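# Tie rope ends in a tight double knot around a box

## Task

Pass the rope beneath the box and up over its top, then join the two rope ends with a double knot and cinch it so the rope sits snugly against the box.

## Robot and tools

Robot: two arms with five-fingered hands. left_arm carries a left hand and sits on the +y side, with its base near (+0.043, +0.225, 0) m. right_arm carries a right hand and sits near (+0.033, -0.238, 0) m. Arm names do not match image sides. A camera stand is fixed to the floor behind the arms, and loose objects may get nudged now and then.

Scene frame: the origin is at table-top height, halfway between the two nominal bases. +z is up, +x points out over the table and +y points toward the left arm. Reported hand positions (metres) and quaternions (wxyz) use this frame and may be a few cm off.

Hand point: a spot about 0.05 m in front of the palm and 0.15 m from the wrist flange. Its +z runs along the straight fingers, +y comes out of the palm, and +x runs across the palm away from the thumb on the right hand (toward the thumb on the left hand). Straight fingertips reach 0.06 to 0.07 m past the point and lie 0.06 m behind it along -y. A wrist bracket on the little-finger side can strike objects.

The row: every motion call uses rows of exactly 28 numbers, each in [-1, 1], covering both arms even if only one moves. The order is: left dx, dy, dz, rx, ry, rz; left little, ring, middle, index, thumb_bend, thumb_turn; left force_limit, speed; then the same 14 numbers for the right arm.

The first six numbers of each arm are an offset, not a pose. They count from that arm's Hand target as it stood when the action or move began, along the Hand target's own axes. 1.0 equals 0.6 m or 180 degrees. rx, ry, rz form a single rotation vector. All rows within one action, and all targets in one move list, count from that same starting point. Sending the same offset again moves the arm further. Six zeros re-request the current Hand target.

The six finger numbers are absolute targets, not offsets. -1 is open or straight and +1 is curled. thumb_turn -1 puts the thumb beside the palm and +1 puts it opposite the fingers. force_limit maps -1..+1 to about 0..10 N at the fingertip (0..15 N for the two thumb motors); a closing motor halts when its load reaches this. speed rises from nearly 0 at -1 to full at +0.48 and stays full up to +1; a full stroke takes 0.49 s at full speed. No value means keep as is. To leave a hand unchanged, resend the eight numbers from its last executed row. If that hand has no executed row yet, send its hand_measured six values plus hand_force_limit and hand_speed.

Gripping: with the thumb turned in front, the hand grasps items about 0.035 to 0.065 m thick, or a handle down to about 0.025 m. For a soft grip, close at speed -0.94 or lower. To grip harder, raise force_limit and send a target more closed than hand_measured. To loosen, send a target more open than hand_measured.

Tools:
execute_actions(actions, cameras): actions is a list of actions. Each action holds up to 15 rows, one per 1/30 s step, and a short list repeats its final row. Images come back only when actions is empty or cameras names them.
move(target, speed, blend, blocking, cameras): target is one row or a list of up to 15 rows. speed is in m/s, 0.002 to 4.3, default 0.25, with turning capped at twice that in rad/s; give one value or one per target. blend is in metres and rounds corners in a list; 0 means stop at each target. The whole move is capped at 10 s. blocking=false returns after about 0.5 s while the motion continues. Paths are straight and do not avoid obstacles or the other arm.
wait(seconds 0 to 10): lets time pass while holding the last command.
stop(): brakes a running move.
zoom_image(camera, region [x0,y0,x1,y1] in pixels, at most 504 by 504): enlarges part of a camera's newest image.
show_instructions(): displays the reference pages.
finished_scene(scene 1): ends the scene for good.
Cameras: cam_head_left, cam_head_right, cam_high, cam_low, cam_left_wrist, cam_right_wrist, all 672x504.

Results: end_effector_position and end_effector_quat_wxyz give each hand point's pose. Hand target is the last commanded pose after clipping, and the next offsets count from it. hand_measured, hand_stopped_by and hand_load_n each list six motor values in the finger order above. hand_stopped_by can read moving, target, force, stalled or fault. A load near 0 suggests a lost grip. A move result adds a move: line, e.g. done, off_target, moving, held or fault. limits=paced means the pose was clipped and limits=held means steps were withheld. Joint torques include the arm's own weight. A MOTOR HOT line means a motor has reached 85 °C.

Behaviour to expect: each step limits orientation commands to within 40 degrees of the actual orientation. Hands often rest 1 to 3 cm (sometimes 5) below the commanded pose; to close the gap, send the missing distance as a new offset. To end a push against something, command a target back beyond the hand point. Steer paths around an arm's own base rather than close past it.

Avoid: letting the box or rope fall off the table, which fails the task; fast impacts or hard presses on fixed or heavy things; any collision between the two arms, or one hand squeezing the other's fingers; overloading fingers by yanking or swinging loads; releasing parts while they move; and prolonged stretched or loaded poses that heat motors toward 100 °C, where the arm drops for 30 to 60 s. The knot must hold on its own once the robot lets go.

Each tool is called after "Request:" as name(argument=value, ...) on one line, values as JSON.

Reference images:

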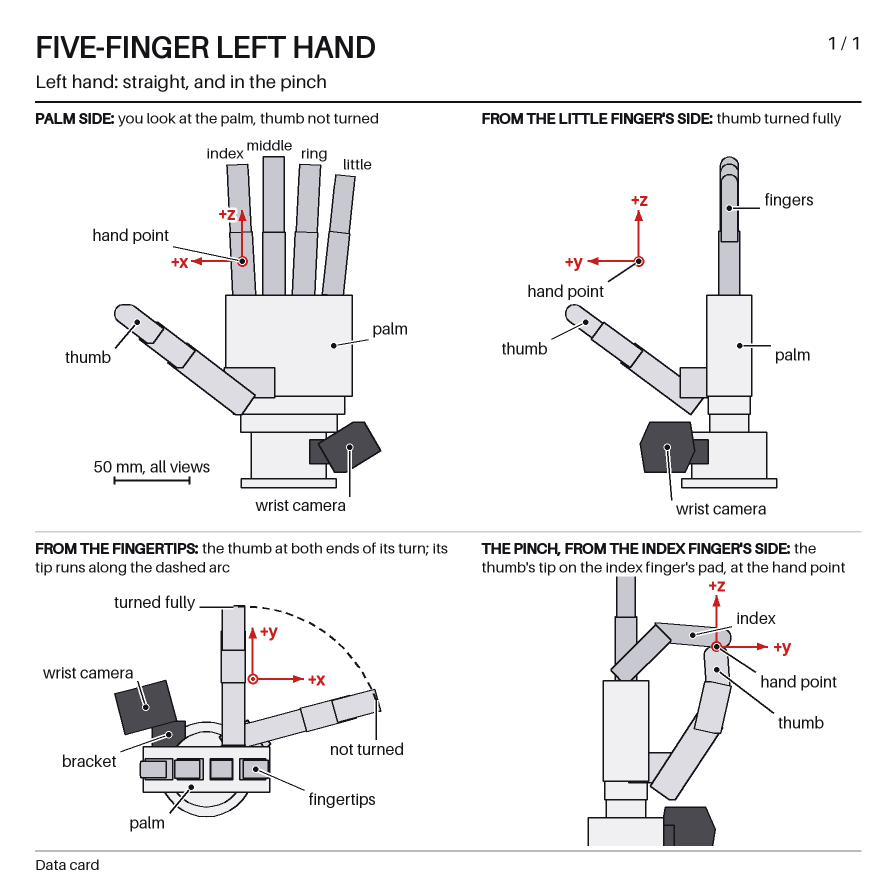

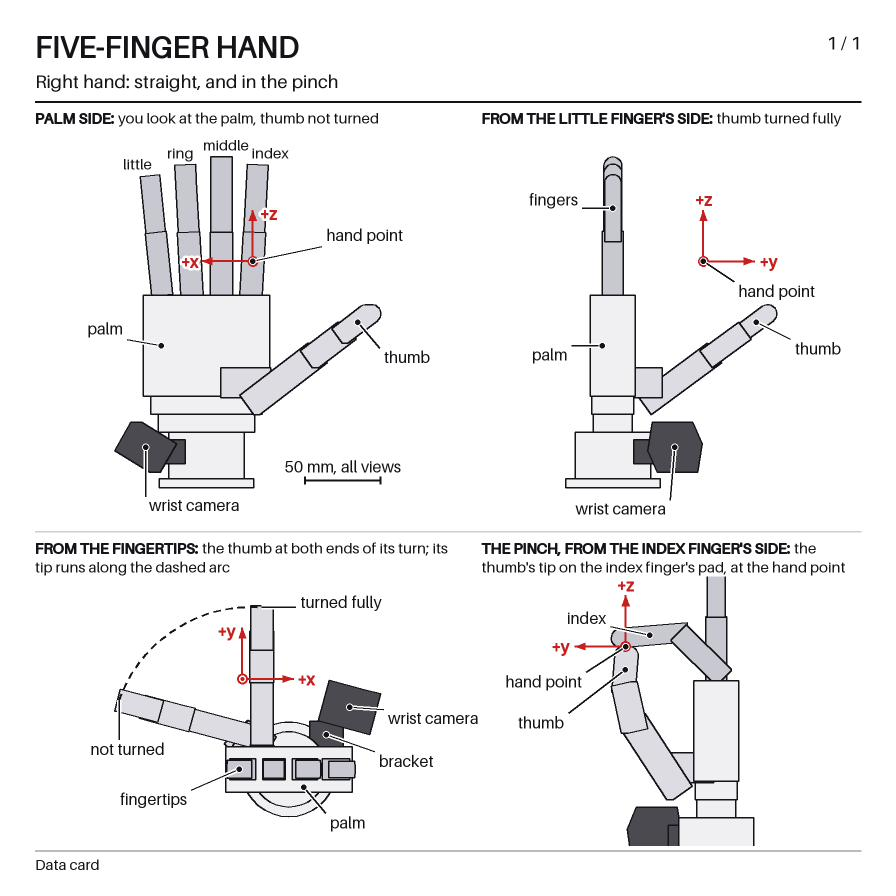

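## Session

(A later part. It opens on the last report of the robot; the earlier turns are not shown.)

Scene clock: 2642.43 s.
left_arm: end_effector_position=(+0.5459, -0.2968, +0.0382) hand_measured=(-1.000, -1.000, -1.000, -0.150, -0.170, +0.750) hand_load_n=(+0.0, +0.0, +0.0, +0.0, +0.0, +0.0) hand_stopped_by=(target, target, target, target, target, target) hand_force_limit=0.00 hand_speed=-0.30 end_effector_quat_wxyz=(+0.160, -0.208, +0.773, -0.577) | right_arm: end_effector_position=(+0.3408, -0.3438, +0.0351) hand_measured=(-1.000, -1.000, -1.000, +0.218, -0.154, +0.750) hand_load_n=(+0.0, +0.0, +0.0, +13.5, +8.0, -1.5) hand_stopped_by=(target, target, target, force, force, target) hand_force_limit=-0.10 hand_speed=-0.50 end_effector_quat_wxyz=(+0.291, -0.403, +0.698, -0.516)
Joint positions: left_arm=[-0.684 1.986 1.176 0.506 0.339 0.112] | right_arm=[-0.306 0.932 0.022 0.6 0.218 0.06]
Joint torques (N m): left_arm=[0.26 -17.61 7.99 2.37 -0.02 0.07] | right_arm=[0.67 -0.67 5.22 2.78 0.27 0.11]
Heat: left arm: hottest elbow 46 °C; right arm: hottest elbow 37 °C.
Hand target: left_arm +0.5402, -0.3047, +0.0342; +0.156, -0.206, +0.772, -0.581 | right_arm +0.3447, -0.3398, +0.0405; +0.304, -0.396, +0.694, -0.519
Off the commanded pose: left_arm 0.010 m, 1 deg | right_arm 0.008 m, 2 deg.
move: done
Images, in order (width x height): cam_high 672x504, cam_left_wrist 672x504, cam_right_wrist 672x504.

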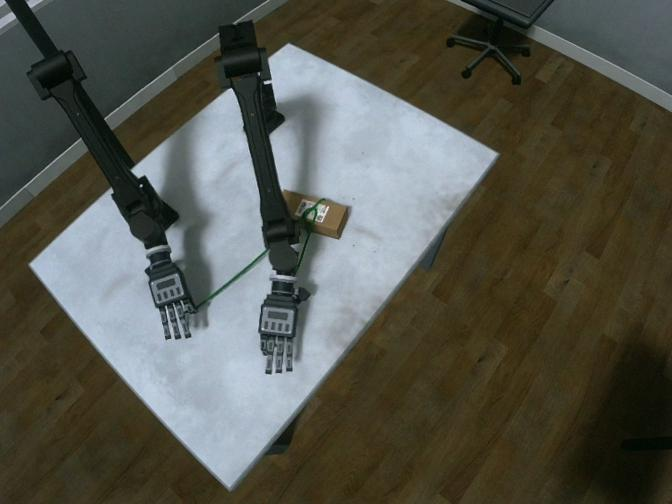

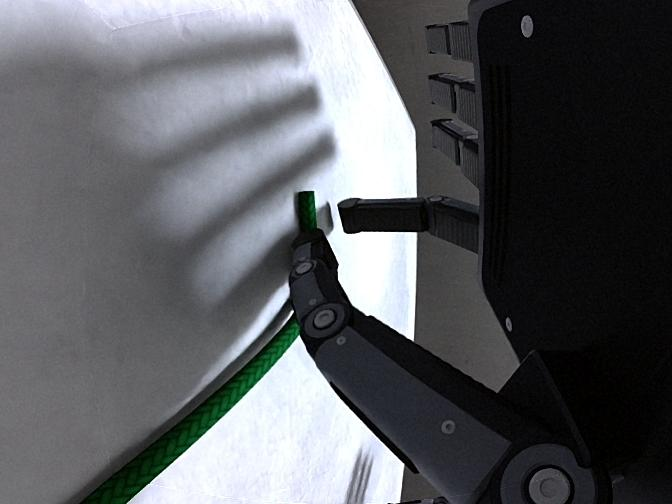

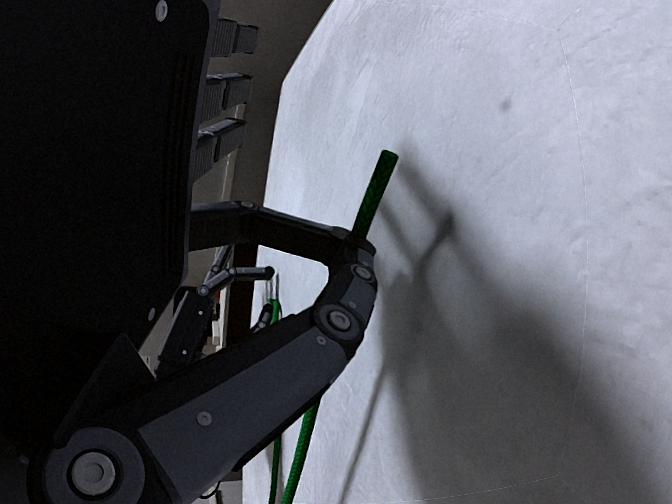

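Request:
move(target=[[0,-0.1602,-0.046,0,0,0,-1,-1,-1,-0.15,-0.17,0.75,0,-0.3,0,0,0,0,0,0,-1,-1,-1,0.41,0.0,0.75,-0.1,-0.5],[-0.1548,-0.3472,-0.5172,0,0,0,-1,-1,-1,-0.15,-0.17,0.75,0,-0.3,0,0,0,0,0,0,-1,-1,-1,0.41,0.0,0.75,-0.1,-0.5],[-0.2148,-0.128,-0.9787,0,-0.3204,-0.092,-1,-1,-1,-0.15,-0.17,0.75,0,-0.3,0,0,0,0,0,0,-1,-1,-1,0.41,0.0,0.75,-0.1,-0.5]], speed=[0.12,0.35,0.35], blend=[0.02,0.05,0], cameras=["cam_high","cam_head_right","cam_head_left","cam_right_wrist"])

Request:
zoom_image(camera="cam_high", region=[150, 150, 380, 350])

Request:
zoom_image(camera="cam_head_left", region=[290, 220, 490, 370])

Scene clock: 2661.03 s.
left_arm: end_effector_position=(+0.3824, +0.2269, +0.2712) hand_measured=(-1.000, -1.000, -1.000, -0.150, -0.170, +0.750) hand_load_n=(+0.0, +0.0, +0.0, +0.0, +0.0, +0.0) hand_stopped_by=(target, target, target, target, target, target) hand_force_limit=0.00 hand_speed=-0.30 end_effector_quat_wxyz=(-0.427, +0.557, -0.570, +0.427) | right_arm: end_effector_position=(+0.3408, -0.3438, +0.0351) hand_measured=(-1.000, -1.000, -1.000, +0.218, -0.154, +0.750) hand_load_n=(+0.0, +0.0, +0.0, +14.0, +8.0, -1.5) hand_stopped_by=(target, target, target, force, force, target) hand_force_limit=-0.10 hand_speed=-0.50 end_effector_quat_wxyz=(+0.291, -0.403, +0.698, -0.516)
Joint positions: left_arm=[0.2 0.493 0.579 -0.367 0.203 0.068] | right_arm=[-0.306 0.932 0.022 0.6 0.218 0.06]
Joint torques (N m): left_arm=[2.2 -1.26 10.81 1.51 0.1 0.08] | right_arm=[0.67 -0.73 5.2 2.78 0.27 0.12]
Heat: left arm: hottest elbow 44 °C; right arm: hottest elbow 36 °C.
Hand target: left_arm +0.3801, +0.2301, +0.2703; -0.426, +0.564, -0.565, +0.426 | right_arm +0.3447, -0.3398, +0.0405; +0.304, -0.396, +0.694, -0.519
Off the commanded pose: left_arm 0.004 m, 1 deg | right_arm 0.008 m, 2 deg.
move: done
Images, in order (width x height): cam_head_left 672x504, cam_head_right 672x504, cam_high 672x504, cam_right_wrist 672x504.

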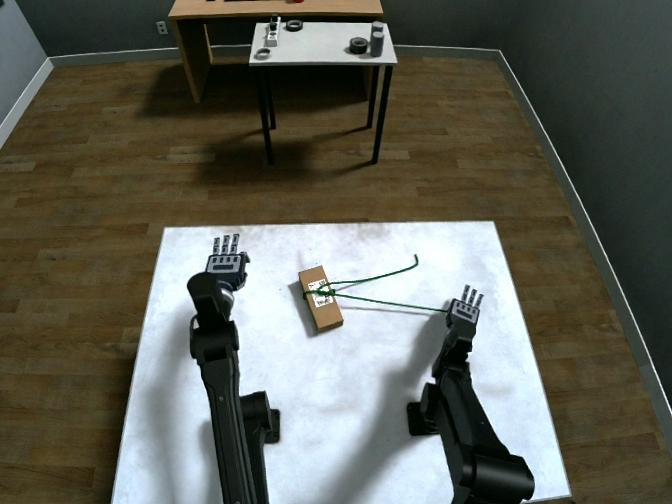

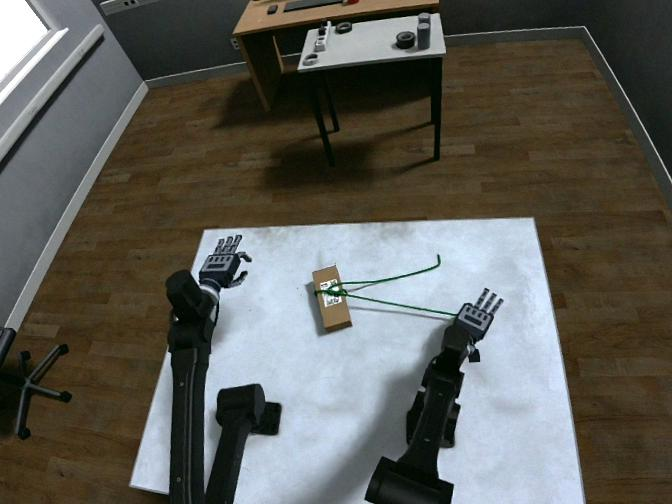

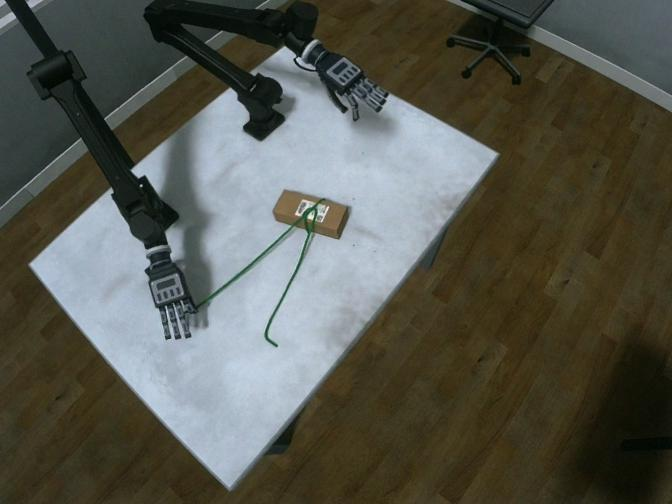

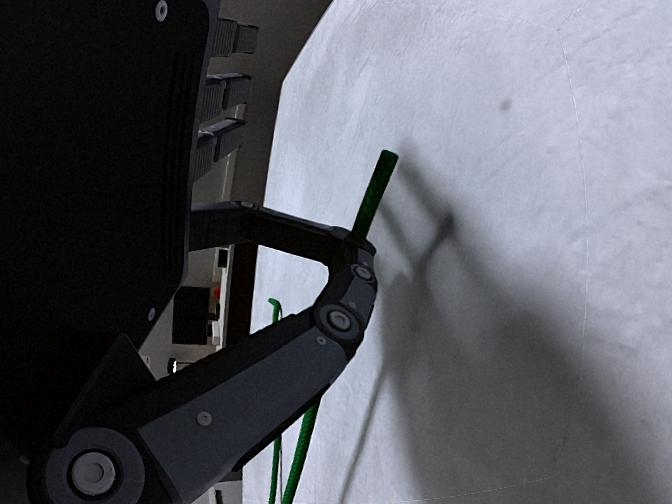

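Scaled by 2.191 from the camera's 672x504 image, which has a finer 960x720 frame.

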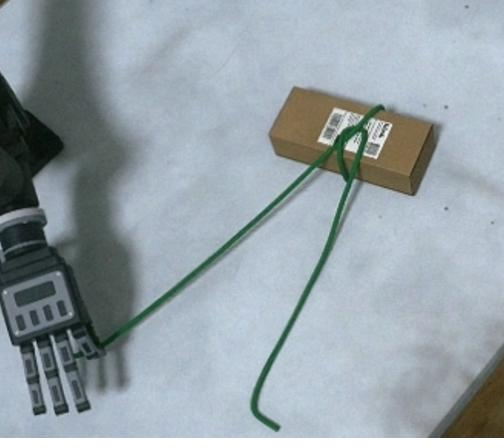

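Scaled by 2.520 from the camera's 672x504 image, which has a finer 960x720 frame.

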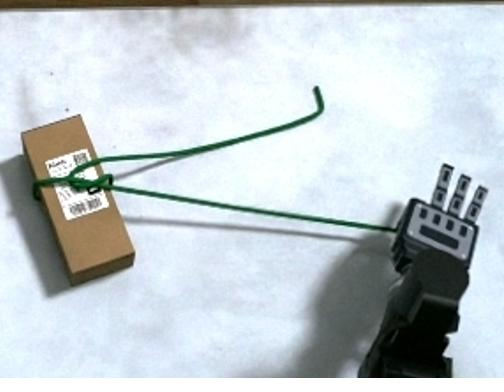

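Request:
move(target=[[0,0,0,0,0,0,-1,-1,-1,-0.15,-0.17,0.75,0,-0.3,-0.0145,-0.0537,-0.0242,0,0,0,-1,-1,-1,0.41,0.0,0.75,-0.1,-0.5],[0,0,0,0,0,0,-1,-1,-1,-0.15,-0.17,0.75,0,-0.3,-0.191,-0.0495,-0.0688,0,-0.1602,-0.046,-1,-1,-1,0.41,0.0,0.75,-0.1,-0.5],[0,0,0,0,0,0,-1,-1,-1,-0.15,-0.17,0.75,0,-0.3,-0.3302,-0.1206,0.0574,0,-0.4004,-0.115,-1,-1,-1,0.41,0.0,0.75,-0.1,-0.5],[0,0,0,0,0,0,-1,-1,-1,-0.15,-0.17,0.75,0,-0.3,-0.4515,-0.1142,0.1565,0,-0.5606,-0.161,-1,-1,-1,0.41,0.0,0.75,-0.1,-0.5]], speed=0.2, blend=[0.01,0.02,0.02,0], cameras=["cam_high","cam_head_right","cam_head_left","cam_right_wrist"])

Request:
zoom_image(camera="cam_high", region=[150, 150, 380, 350])

Request:
zoom_image(camera="cam_head_left", region=[290, 220, 490, 370])

Scene clock: 2692.50 s.
left_arm: end_effector_position=(+0.3824, +0.2270, +0.2712) hand_measured=(-1.000, -1.000, -1.000, -0.150, -0.170, +0.750) hand_load_n=(+0.0, +0.0, +0.0, +0.0, +0.0, +0.0) hand_stopped_by=(target, target, target, target, target, target) hand_force_limit=0.00 hand_speed=-0.30 end_effector_quat_wxyz=(-0.427, +0.558, -0.570, +0.427) | right_arm: end_effector_position=(+0.5606, -0.1648, +0.0771) hand_measured=(-1.000, -1.000, -1.000, +0.218, -0.154, +0.750) hand_load_n=(+0.0, +0.0, -0.5, +13.5, +8.0, -1.5) hand_stopped_by=(target, target, target, force, force, target) hand_force_limit=-0.10 hand_speed=-0.50 end_effector_quat_wxyz=(-0.602, +0.785, -0.123, +0.072)
Joint positions: left_arm=[0.2 0.493 0.579 -0.367 0.204 0.068] | right_arm=[-0.196 1.846 1.232 -0.675 -1.292 -1.241]
Joint torques (N m): left_arm=[2.37 -1.2 10.81 1.44 0.1 0.08] | right_arm=[0.67 -12.28 8.62 0.13 -0.64 -0.22]
Heat: left arm: hottest elbow 42 °C; right arm: hottest elbow 37 °C.
Hand target: left_arm +0.3801, +0.2301, +0.2703; -0.426, +0.564, -0.565, +0.426 | right_arm +0.5748, -0.1606, +0.0832; -0.601, +0.789, -0.104, +0.080
Off the commanded pose: left_arm 0.004 m, 1 deg | right_arm 0.016 m, 2 deg.
move: off_target (right_arm)
Images, in order (width x height): cam_head_left 672x504, cam_head_right 672x504, cam_high 672x504, cam_right_wrist 672x504.

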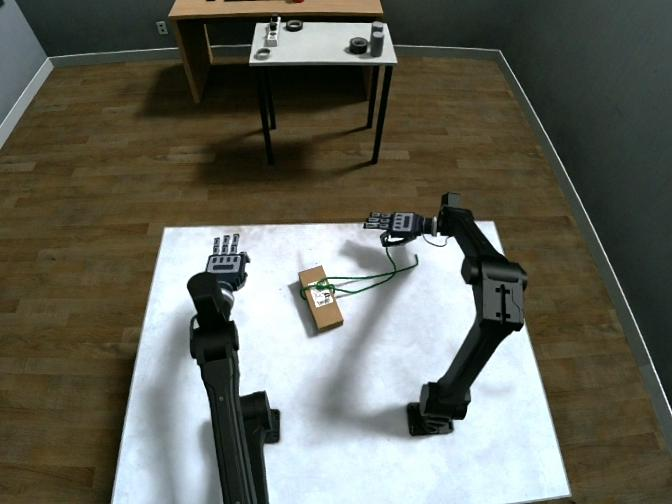

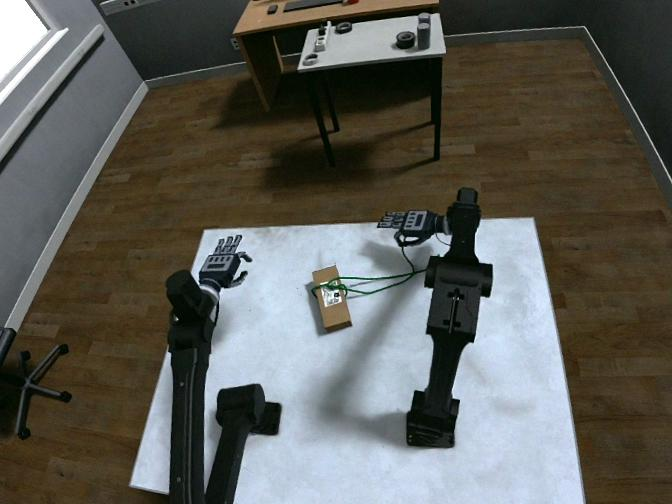

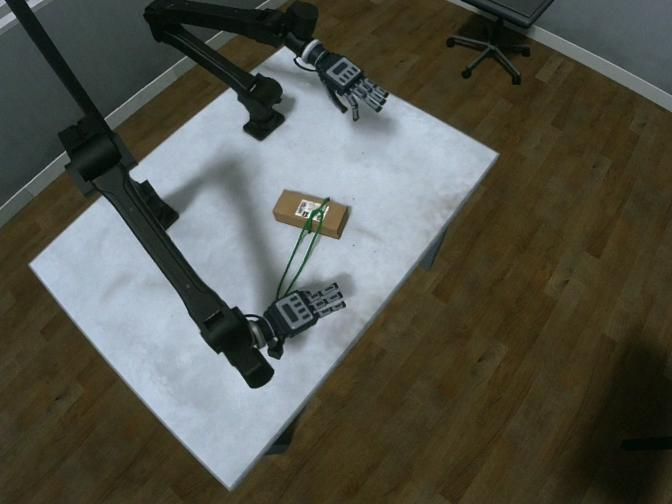

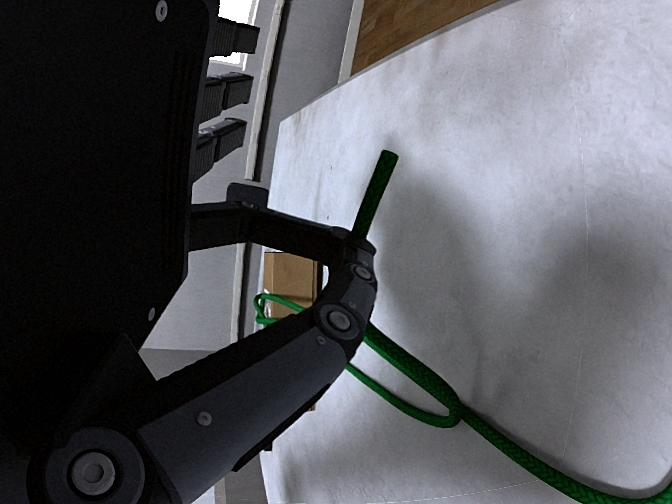

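Scaled by 2.191 from the camera's 672x504 image, which has a finer 960x720 frame.

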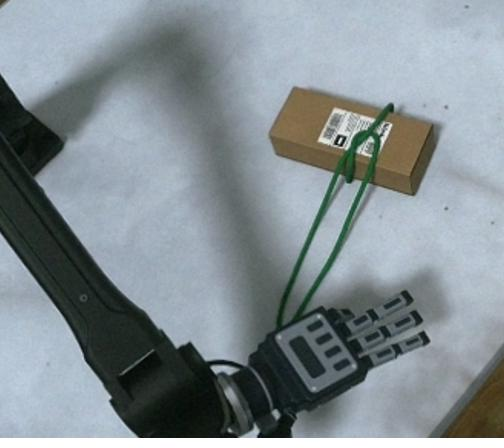

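Scaled by 2.520 from the camera's 672x504 image, which has a finer 960x720 frame.

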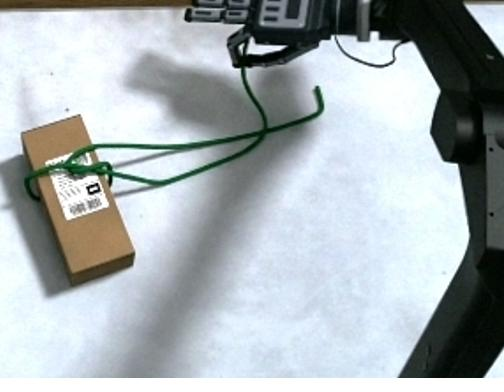

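Request:
move(target=[[0,0,0,0,0,0,-1,-1,-1,-0.15,-0.17,0.75,0,-0.3,-0.104,0.0599,0.1006,0,-0.0427,-0.0123,-1,-1,-1,0.41,0.0,0.75,-0.1,-0.5]], speed=0.1, cameras=["cam_high","cam_head_left","cam_right_wrist"])

Request:
zoom_image(camera="cam_head_left", region=[290, 220, 490, 370])

Scene clock: 2737.87 s.
left_arm: end_effector_position=(+0.3824, +0.2270, +0.2712) hand_measured=(-1.000, -1.000, -1.000, -0.150, -0.170, +0.750) hand_load_n=(+0.0, +0.0, +0.0, -0.5, +0.5, +0.0) hand_stopped_by=(target, target, target, target, target, target) hand_force_limit=0.00 hand_speed=-0.30 end_effector_quat_wxyz=(-0.427, +0.558, -0.570, +0.427) | right_arm: end_effector_position=(+0.5268, -0.1028, +0.0371) hand_measured=(-1.000, -1.000, -1.000, +0.218, -0.154, +0.750) hand_load_n=(+0.0, +0.0, +0.0, +13.5, +8.0, -1.5) hand_stopped_by=(target, target, target, force, force, target) hand_force_limit=-0.10 hand_speed=-0.50 end_effector_quat_wxyz=(-0.604, +0.794, -0.061, +0.036)
Joint positions: left_arm=[0.2 0.493 0.579 -0.367 0.204 0.068] | right_arm=[-0.078 1.878 1.158 -0.642 -1.292 -1.336]
Joint torques (N m): left_arm=[2.32 -1.2 10.82 1.47 0.1 0.08] | right_arm=[0.32 -12.16 5.14 1.06 -0.88 -0.19]
Heat: left arm: hottest elbow 41 °C; right arm: hottest elbow 38 °C.
Hand target: left_arm +0.3801, +0.2301, +0.2703; -0.426, +0.564, -0.565, +0.426 | right_arm +0.5272, -0.0972, +0.0323; -0.605, +0.794, -0.048, +0.038
Off the commanded pose: left_arm 0.004 m, 1 deg | right_arm 0.007 m, 1 deg.
move: done
Images, in order (width x height): cam_head_left 672x504, cam_high 672x504, cam_right_wrist 672x504.

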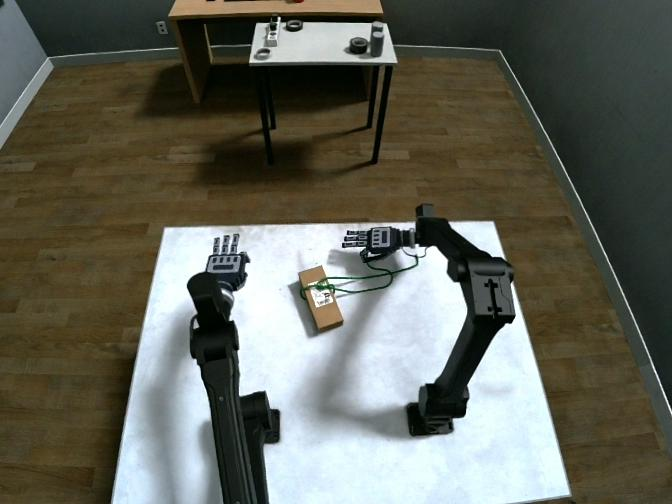

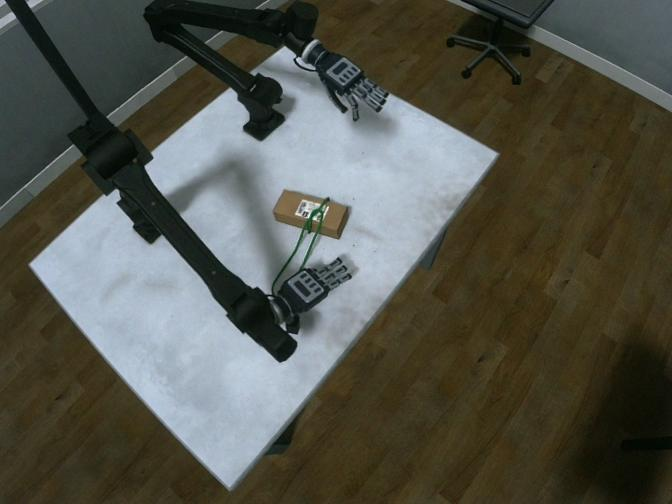

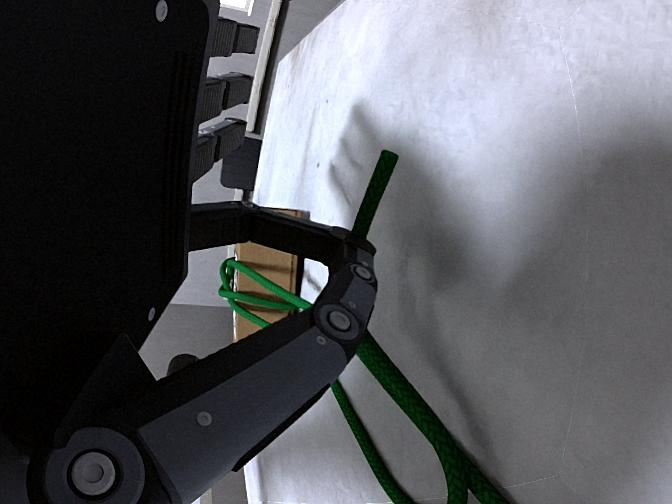

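Scaled by 2.520 from the camera's 672x504 image, which has a finer 960x720 frame.

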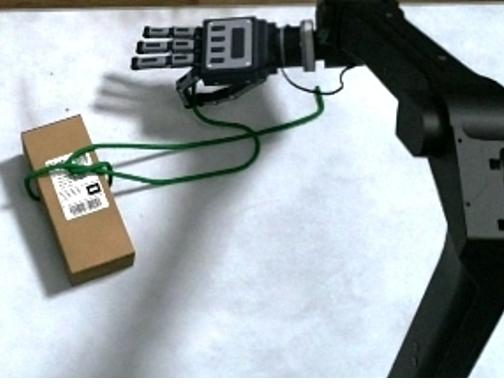

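Request:
move(target=[[0,0,0,0,0,0,-1,-1,-1,-0.15,-0.17,0.75,0,-0.3,-0.0392,0.0327,-0.0289,0,0,0,-1,-1,-1,0.41,0.0,0.75,-0.1,-0.5],[0,0,0,0,0,0,-1,-1,-1,-0.15,-0.17,0.75,0,-0.3,-0.0392,0.0337,-0.0289,0,0,0,-1,-1,-1,-0.15,-0.17,0.75,0,-0.3]], speed=0.08, cameras=["cam_high","cam_right_wrist"])

Scene clock: 2821.93 s.
left_arm: end_effector_position=(+0.3824, +0.2270, +0.2712) hand_measured=(-1.000, -1.000, -1.000, -0.150, -0.170, +0.750) hand_load_n=(+0.0, +0.0, +0.0, +0.0, +0.0, +0.0) hand_stopped_by=(target, target, target, target, target, target) hand_force_limit=0.00 hand_speed=-0.30 end_effector_quat_wxyz=(-0.427, +0.558, -0.570, +0.427) | right_arm: end_effector_position=(+0.4969, -0.1102, +0.0183) hand_measured=(-1.000, -1.000, -1.000, -0.150, -0.170, +0.750) hand_load_n=(+0.0, +0.0, +0.0, +0.0, +0.0, +0.0) hand_stopped_by=(target, target, target, target, target, target) hand_force_limit=0.00 hand_speed=-0.30 end_effector_quat_wxyz=(-0.604, +0.795, -0.048, +0.033)
Joint positions: left_arm=[0.2 0.493 0.579 -0.367 0.204 0.068] | right_arm=[-0.097 1.878 1.097 -0.721 -1.298 -1.492]
Joint torques (N m): left_arm=[2.37 -1.2 10.81 1.46 0.1 0.08] | right_arm=[-1.9 -11.69 5.48 -0.21 -0.9 -0.2]
Heat: left arm: hottest elbow 41 °C; right arm: hottest elbow 37 °C.
Hand target: left_arm +0.3801, +0.2301, +0.2703; -0.426, +0.564, -0.565, +0.426 | right_arm +0.5011, -0.1163, +0.0174; -0.605, +0.794, -0.049, +0.038
Off the commanded pose: left_arm 0.004 m, 1 deg | right_arm 0.007 m, 1 deg.
move: done
Images, in order (width x height): cam_high 672x504, cam_right_wrist 672x504.

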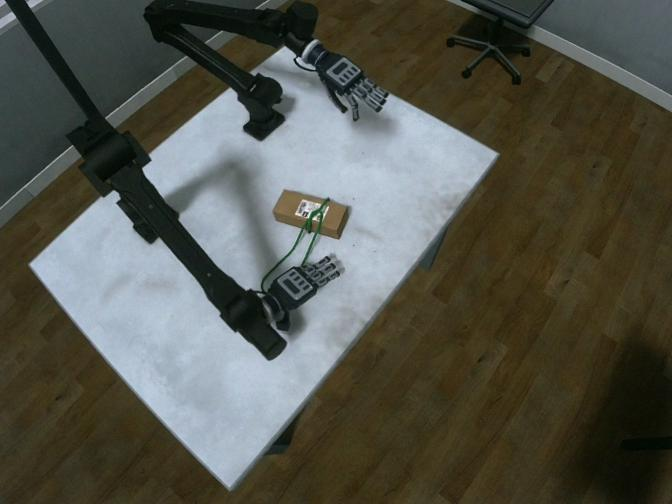

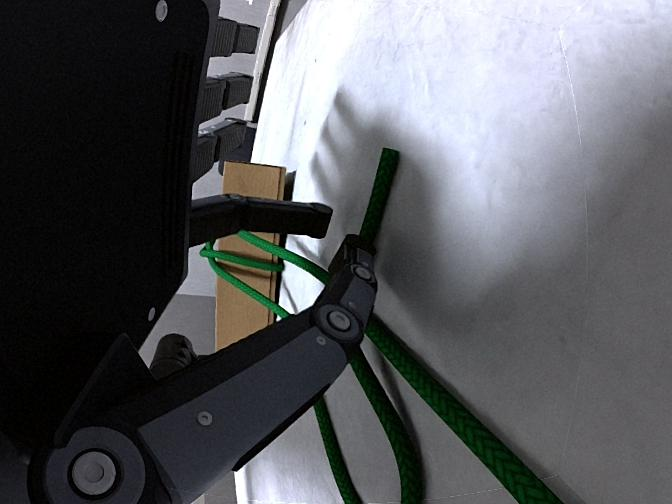

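Request:
move(target=[[0,0,0,0,0,0,-1,-1,-1,-0.15,-0.17,0.75,0,-0.3,0,-0.1602,-0.046,0,0,0,-1,-1,-1,-0.15,-0.17,0.75,0,-0.3],[0,0,0,0,0,0,-1,-1,-1,-0.15,-0.17,0.75,0,-0.3,-0.0624,-0.1757,-0.2332,0,0.4431,0.1273,-1,-1,-1,-0.15,-0.17,0.75,0,-0.3]], speed=[0.1,0.3], blend=[0.01,0], cameras=["cam_high","cam_head_left","cam_head_right","cam_right_wrist"])

Request:
zoom_image(camera="cam_head_left", region=[290, 220, 470, 350])

Request:
zoom_image(camera="cam_high", region=[220, 170, 380, 360])

Scene clock: 2837.47 s.
left_arm: end_effector_position=(+0.3824, +0.2270, +0.2712) hand_measured=(-1.000, -1.000, -1.000, -0.150, -0.170, +0.750) hand_load_n=(+0.0, +0.0, +0.0, +0.0, +0.0, +0.0) hand_stopped_by=(target, target, target, target, target, target) hand_force_limit=0.00 hand_speed=-0.30 end_effector_quat_wxyz=(-0.427, +0.558, -0.570, +0.427) | right_arm: end_effector_position=(+0.4522, -0.2245, +0.1555) hand_measured=(-1.000, -1.000, -1.000, -0.150, -0.170, +0.750) hand_load_n=(+0.0, +0.0, +0.0, +0.0, +0.0, +0.0) hand_stopped_by=(target, target, target, target, target, target) hand_force_limit=0.00 hand_speed=-0.30 end_effector_quat_wxyz=(-0.424, +0.563, -0.564, +0.431)
Joint positions: left_arm=[0.2 0.493 0.579 -0.367 0.204 0.068] | right_arm=[-0.062 0.91 0.404 0.233 -0.049 -0.021]
Joint torques (N m): left_arm=[2.26 -1.26 10.81 1.47 0.1 0.08] | right_arm=[0.67 -3.02 7.02 1.5 0.17 0.11]
Heat: left arm: hottest elbow 41 °C; right arm: hottest elbow 36 °C.
Hand target: left_arm +0.3801, +0.2301, +0.2703; -0.426, +0.564, -0.565, +0.426 | right_arm +0.4505, -0.2177, +0.1562; -0.429, +0.561, -0.566, +0.424
Off the commanded pose: left_arm 0.004 m, 1 deg | right_arm 0.007 m, 1 deg.
move: done
Images, in order (width x height): cam_head_left 672x504, cam_head_right 672x504, cam_high 672x504, cam_right_wrist 672x504.

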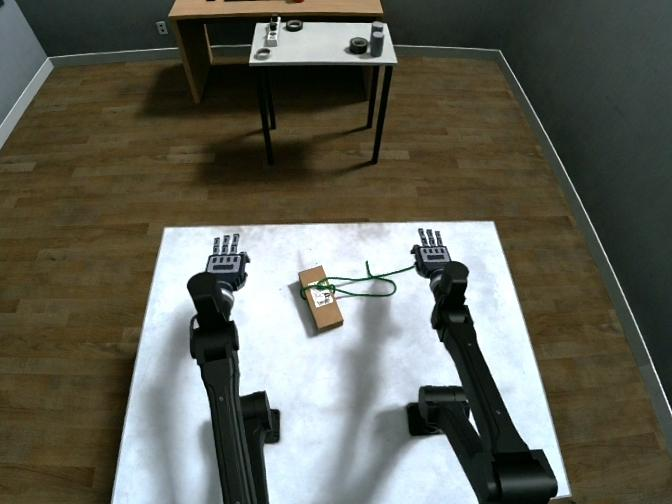

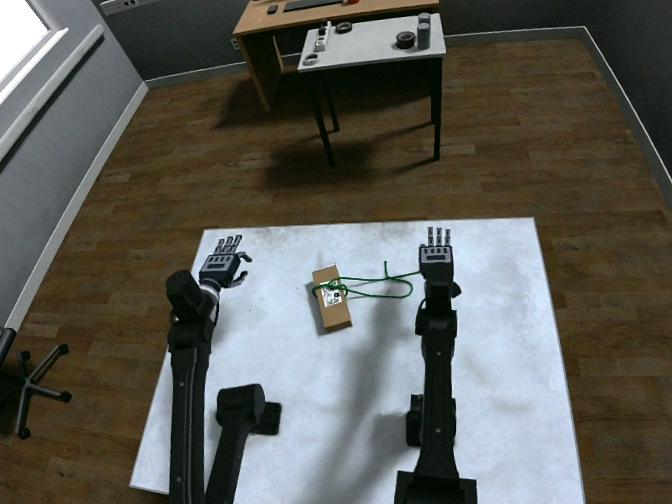

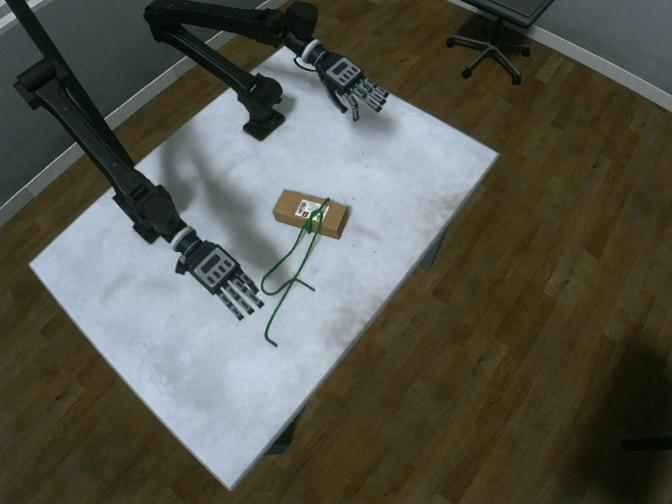

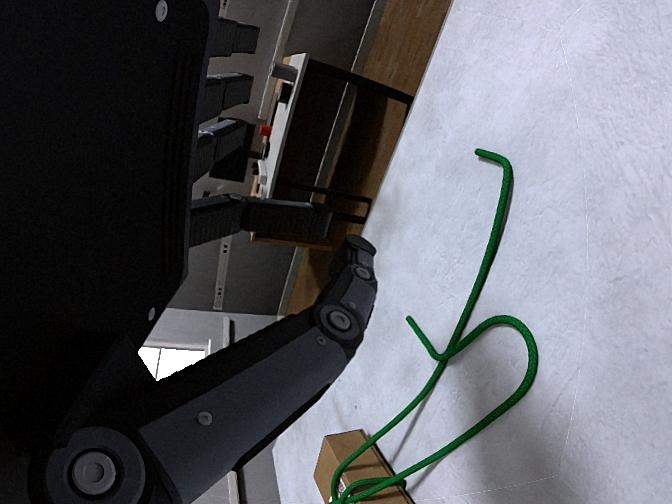

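Scaled by 2.800 from the camera's 672x504 image, which has a finer 960x720 frame.

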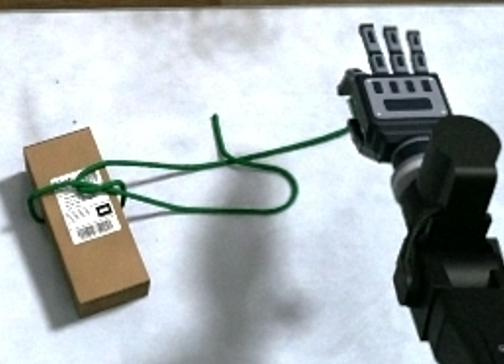

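Scaled by 2.653 from the camera's 672x504 image, which has a finer 960x720 frame.

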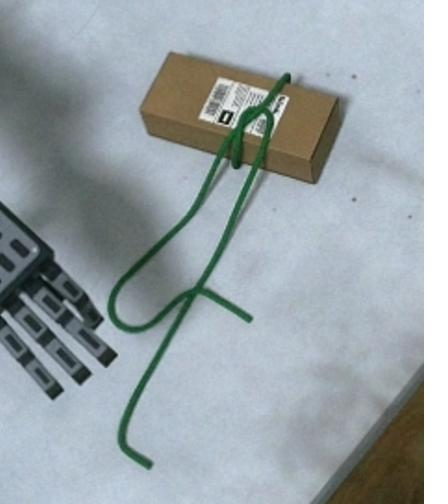

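Request:
move(target=[[0,0,0,0,0,0,-1,-1,-1,-0.15,-0.17,0.75,0,-0.3,-0.0833,0.048,0.0138,-0.2444,0,0,1,1,1,-1,-0.6,0.75,0,0.3]], speed=0.3, cameras=["cam_right_wrist"])

Scene clock: 2930.03 s.
left_arm: end_effector_position=(+0.3824, +0.2270, +0.2712) hand_measured=(-1.000, -1.000, -1.000, -0.150, -0.170, +0.750) hand_load_n=(+0.0, +0.0, -0.5, +0.0, +0.0, +0.0) hand_stopped_by=(target, target, target, target, target, target) hand_force_limit=0.00 hand_speed=-0.30 end_effector_quat_wxyz=(-0.427, +0.558, -0.570, +0.427) | right_arm: end_effector_position=(+0.4344, -0.1756, +0.1093) hand_measured=(+1.000, +1.000, +1.000, -1.000, -0.600, +0.750) hand_load_n=(+0.0, +0.0, +0.0, +0.0, +0.0, +0.0) hand_stopped_by=(target, target, target, target, target, target) hand_force_limit=0.00 hand_speed=0.30 end_effector_quat_wxyz=(-0.174, +0.686, -0.685, +0.174)
Joint positions: left_arm=[0.2 0.493 0.579 -0.367 0.204 0.068] | right_arm=[0.086 1.262 0.892 -0.705 0.042 0.076]
Joint torques (N m): left_arm=[2.26 -1.2 10.81 1.46 0.1 0.08] | right_arm=[0.62 -6.12 10.19 0.4 0.11 0.15]
Heat: left arm: hottest elbow 41 °C; right arm: hottest elbow 38 °C.
Hand target: left_arm +0.3801, +0.2301, +0.2703; -0.426, +0.564, -0.565, +0.426 | right_arm +0.4507, -0.1673, +0.1267; -0.188, +0.681, -0.684, +0.181
Off the commanded pose: left_arm 0.004 m, 1 deg | right_arm 0.025 m, 2 deg.
move: off_target (right_arm)
Images, in order (width x height): cam_right_wrist 672x504.

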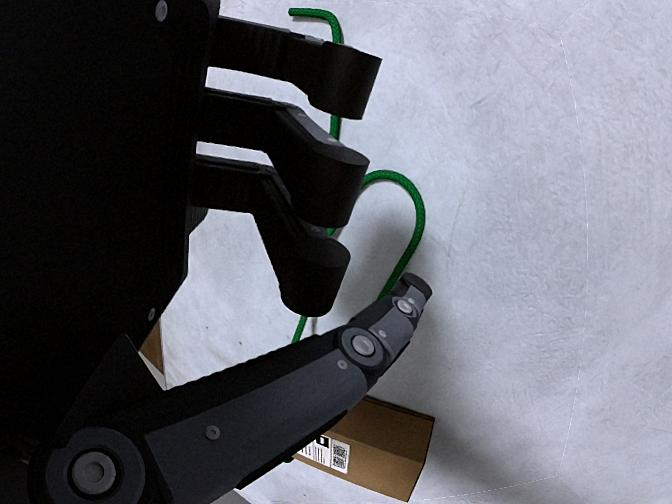

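Request:
move(target=[[0,0,0,0,0,0,-1,-1,-1,-0.15,-0.17,0.75,0,-0.3,-0.0288,0.035,0.1082,0,0,0,1,1,1,-1,-0.6,0.75,0,0.3],[0,0,0,0,0,0,-1,-1,-1,-0.15,-0.17,0.75,0,-0.3,-0.0338,0.0655,0.1445,0,0,0,1,1,1,-1,-0.6,0.75,0,0.3]], speed=[0.15,0.06], cameras=["cam_high","cam_head_left"])

Request:
zoom_image(camera="cam_high", region=[220, 170, 380, 360])

Request:
zoom_image(camera="cam_head_left", region=[290, 220, 470, 350])

Scene clock: 2939.97 s.
left_arm: end_effector_position=(+0.3824, +0.2270, +0.2712) hand_measured=(-1.000, -1.000, -1.000, -0.150, -0.170, +0.750) hand_load_n=(+0.0, +0.0, +0.0, +0.0, -0.5, +0.0) hand_stopped_by=(target, target, target, target, target, target) hand_force_limit=0.00 hand_speed=-0.30 end_effector_quat_wxyz=(-0.427, +0.558, -0.570, +0.427) | right_arm: end_effector_position=(+0.4579, -0.1535, +0.0340) hand_measured=(+1.000, +1.000, +1.000, -1.000, -0.600, +0.750) hand_load_n=(+0.0, +0.0, +0.0, +0.0, +0.0, +0.0) hand_stopped_by=(target, target, target, target, target, target) hand_force_limit=0.00 hand_speed=0.30 end_effector_quat_wxyz=(-0.183, +0.684, -0.683, +0.181)
Joint positions: left_arm=[0.2 0.493 0.579 -0.367 0.204 0.068] | right_arm=[0.137 1.426 0.818 -0.447 0.066 0.121]
Joint torques (N m): left_arm=[2.32 -1.2 10.8 1.46 0.1 0.08] | right_arm=[0.67 -7.47 6.09 1.84 0.23 0.1]
Heat: left arm: hottest elbow 41 °C; right arm: hottest elbow 38 °C.
Hand target: left_arm +0.3801, +0.2301, +0.2703; -0.426, +0.564, -0.565, +0.426 | right_arm +0.4605, -0.1462, +0.0323; -0.188, +0.681, -0.684, +0.181
Off the commanded pose: left_arm 0.004 m, 1 deg | right_arm 0.008 m, 1 deg.
move: done
Images, in order (width x height): cam_head_left 672x504, cam_high 672x504.

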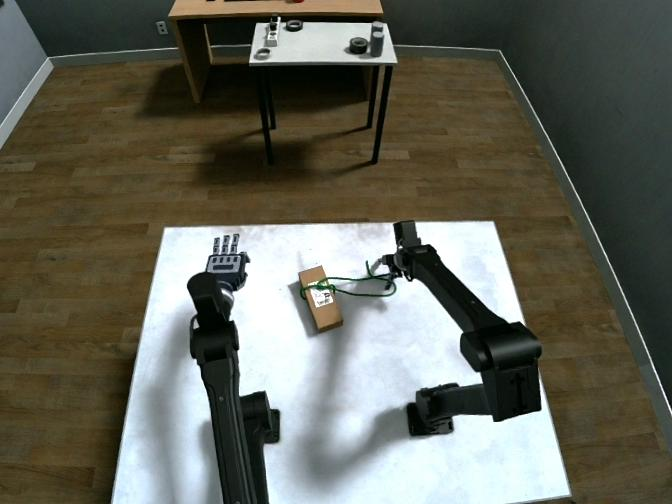

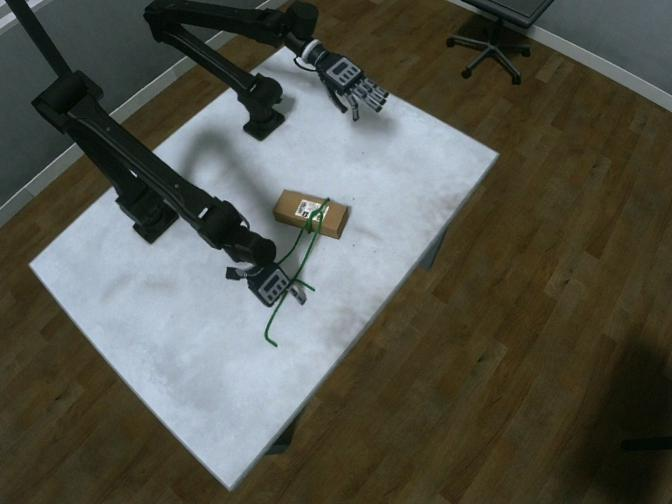

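Scaled by 2.653 from the camera's 672x504 image, which has a finer 960x720 frame.

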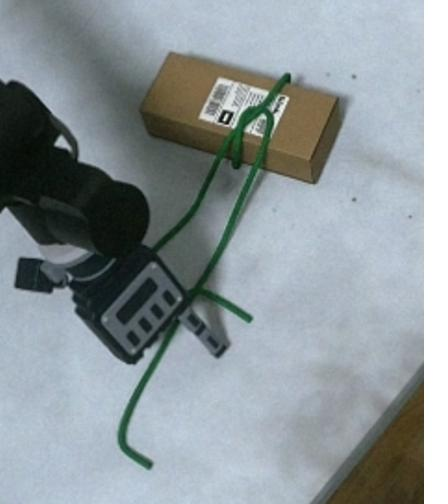

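Scaled by 2.800 from the camera's 672x504 image, which has a finer 960x720 frame.

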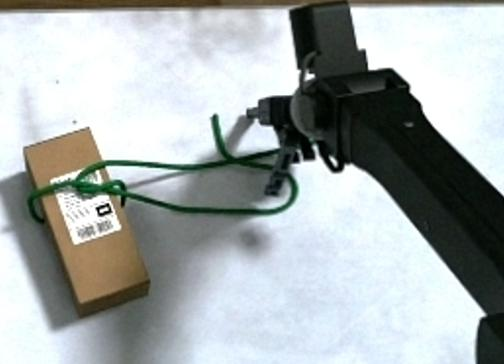

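Request:
move(target=[[0,0,0,0,0,0,-1,-1,-1,-0.15,-0.17,0.75,0,-0.3,-0.037,0.0145,-0.0065,0,0,0,1,1,1,-1,-0.6,0.75,0,0.3],[0,0,0,0,0,0,-1,-1,-1,-0.15,-0.17,0.75,0,-0.3,-0.0953,0.016,-0.0073,0,0,0,1,1,1,-1,-0.6,0.75,0,0.3],[0,0,0,0,0,0,-1,-1,-1,-0.15,-0.17,0.75,0,-0.3,-0.1303,0.0448,-0.0239,0,0,0,1,1,1,-1,-0.6,0.75,0,0.3],[0,0,0,0,0,0,-1,-1,-1,-0.15,-0.17,0.75,0,-0.3,-0.1487,0.0708,-0.0389,0,0,0,1,1,1,-1,-0.6,0.75,0,0.3]], speed=0.05, blend=[0.005,0.01,0.01,0], cameras=["cam_high","cam_head_left"])

Request:
zoom_image(camera="cam_high", region=[220, 170, 380, 360])

Request:
zoom_image(camera="cam_head_left", region=[290, 220, 470, 350])

Scene clock: 2956.03 s.
left_arm: end_effector_position=(+0.3824, +0.2270, +0.2712) hand_measured=(-1.000, -1.000, -1.000, -0.150, -0.170, +0.750) hand_load_n=(+0.0, +0.0, +0.0, +0.0, +0.0, +0.0) hand_stopped_by=(target, target, target, target, target, target) hand_force_limit=0.00 hand_speed=-0.30 end_effector_quat_wxyz=(-0.427, +0.558, -0.570, +0.427) | right_arm: end_effector_position=(+0.4160, -0.0619, +0.0289) hand_measured=(+1.000, +1.000, +1.000, -1.000, -0.600, +0.750) hand_load_n=(+0.0, +0.0, +0.0, +0.0, +0.0, +0.0) hand_stopped_by=(target, target, target, target, target, target) hand_force_limit=0.00 hand_speed=0.30 end_effector_quat_wxyz=(-0.186, +0.683, -0.682, +0.183)
Joint positions: left_arm=[0.2 0.493 0.579 -0.367 0.204 0.068] | right_arm=[0.404 1.393 0.769 -0.454 0.195 0.354]
Joint torques (N m): left_arm=[2.32 -1.26 10.81 1.47 0.1 0.08] | right_arm=[0.62 -8.23 5.9 0.61 0.32 0.14]
Heat: left arm: hottest elbow 41 °C; right arm: hottest elbow 38 °C.
Hand target: left_arm +0.3801, +0.2301, +0.2703; -0.426, +0.564, -0.565, +0.426 | right_arm +0.4120, -0.0568, +0.0319; -0.188, +0.681, -0.684, +0.181
Off the commanded pose: left_arm 0.004 m, 1 deg | right_arm 0.007 m, 0 deg.
move: done
Images, in order (width x height): cam_head_left 672x504, cam_high 672x504.

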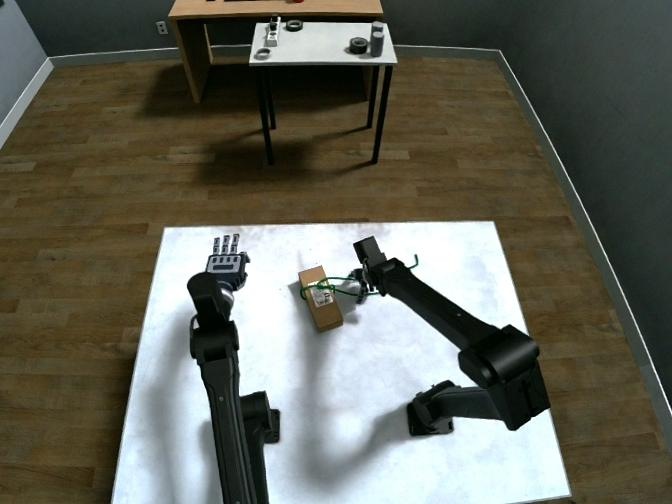

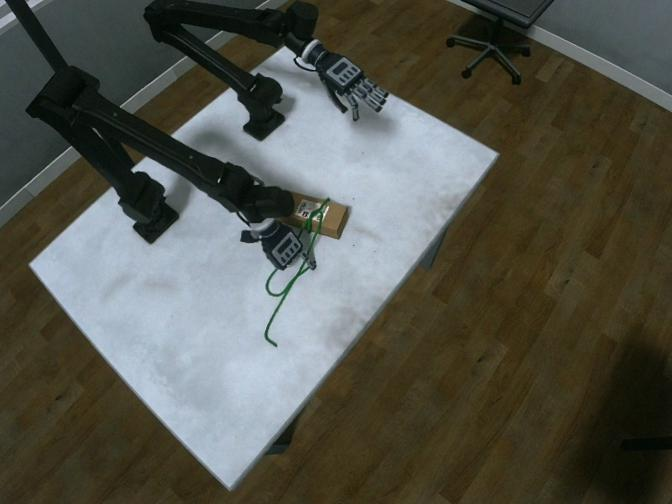

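Scaled by 2.653 from the camera's 672x504 image, which has a finer 960x720 frame.

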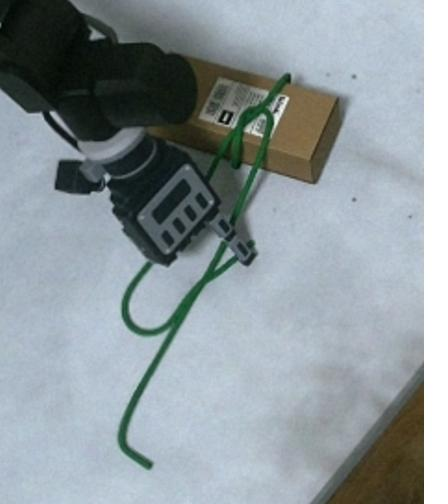

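Scaled by 2.800 from the camera's 672x504 image, which has a finer 960x720 frame.

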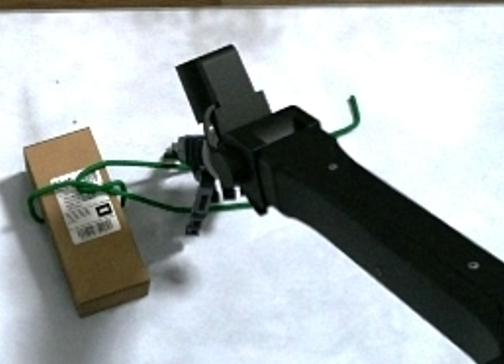

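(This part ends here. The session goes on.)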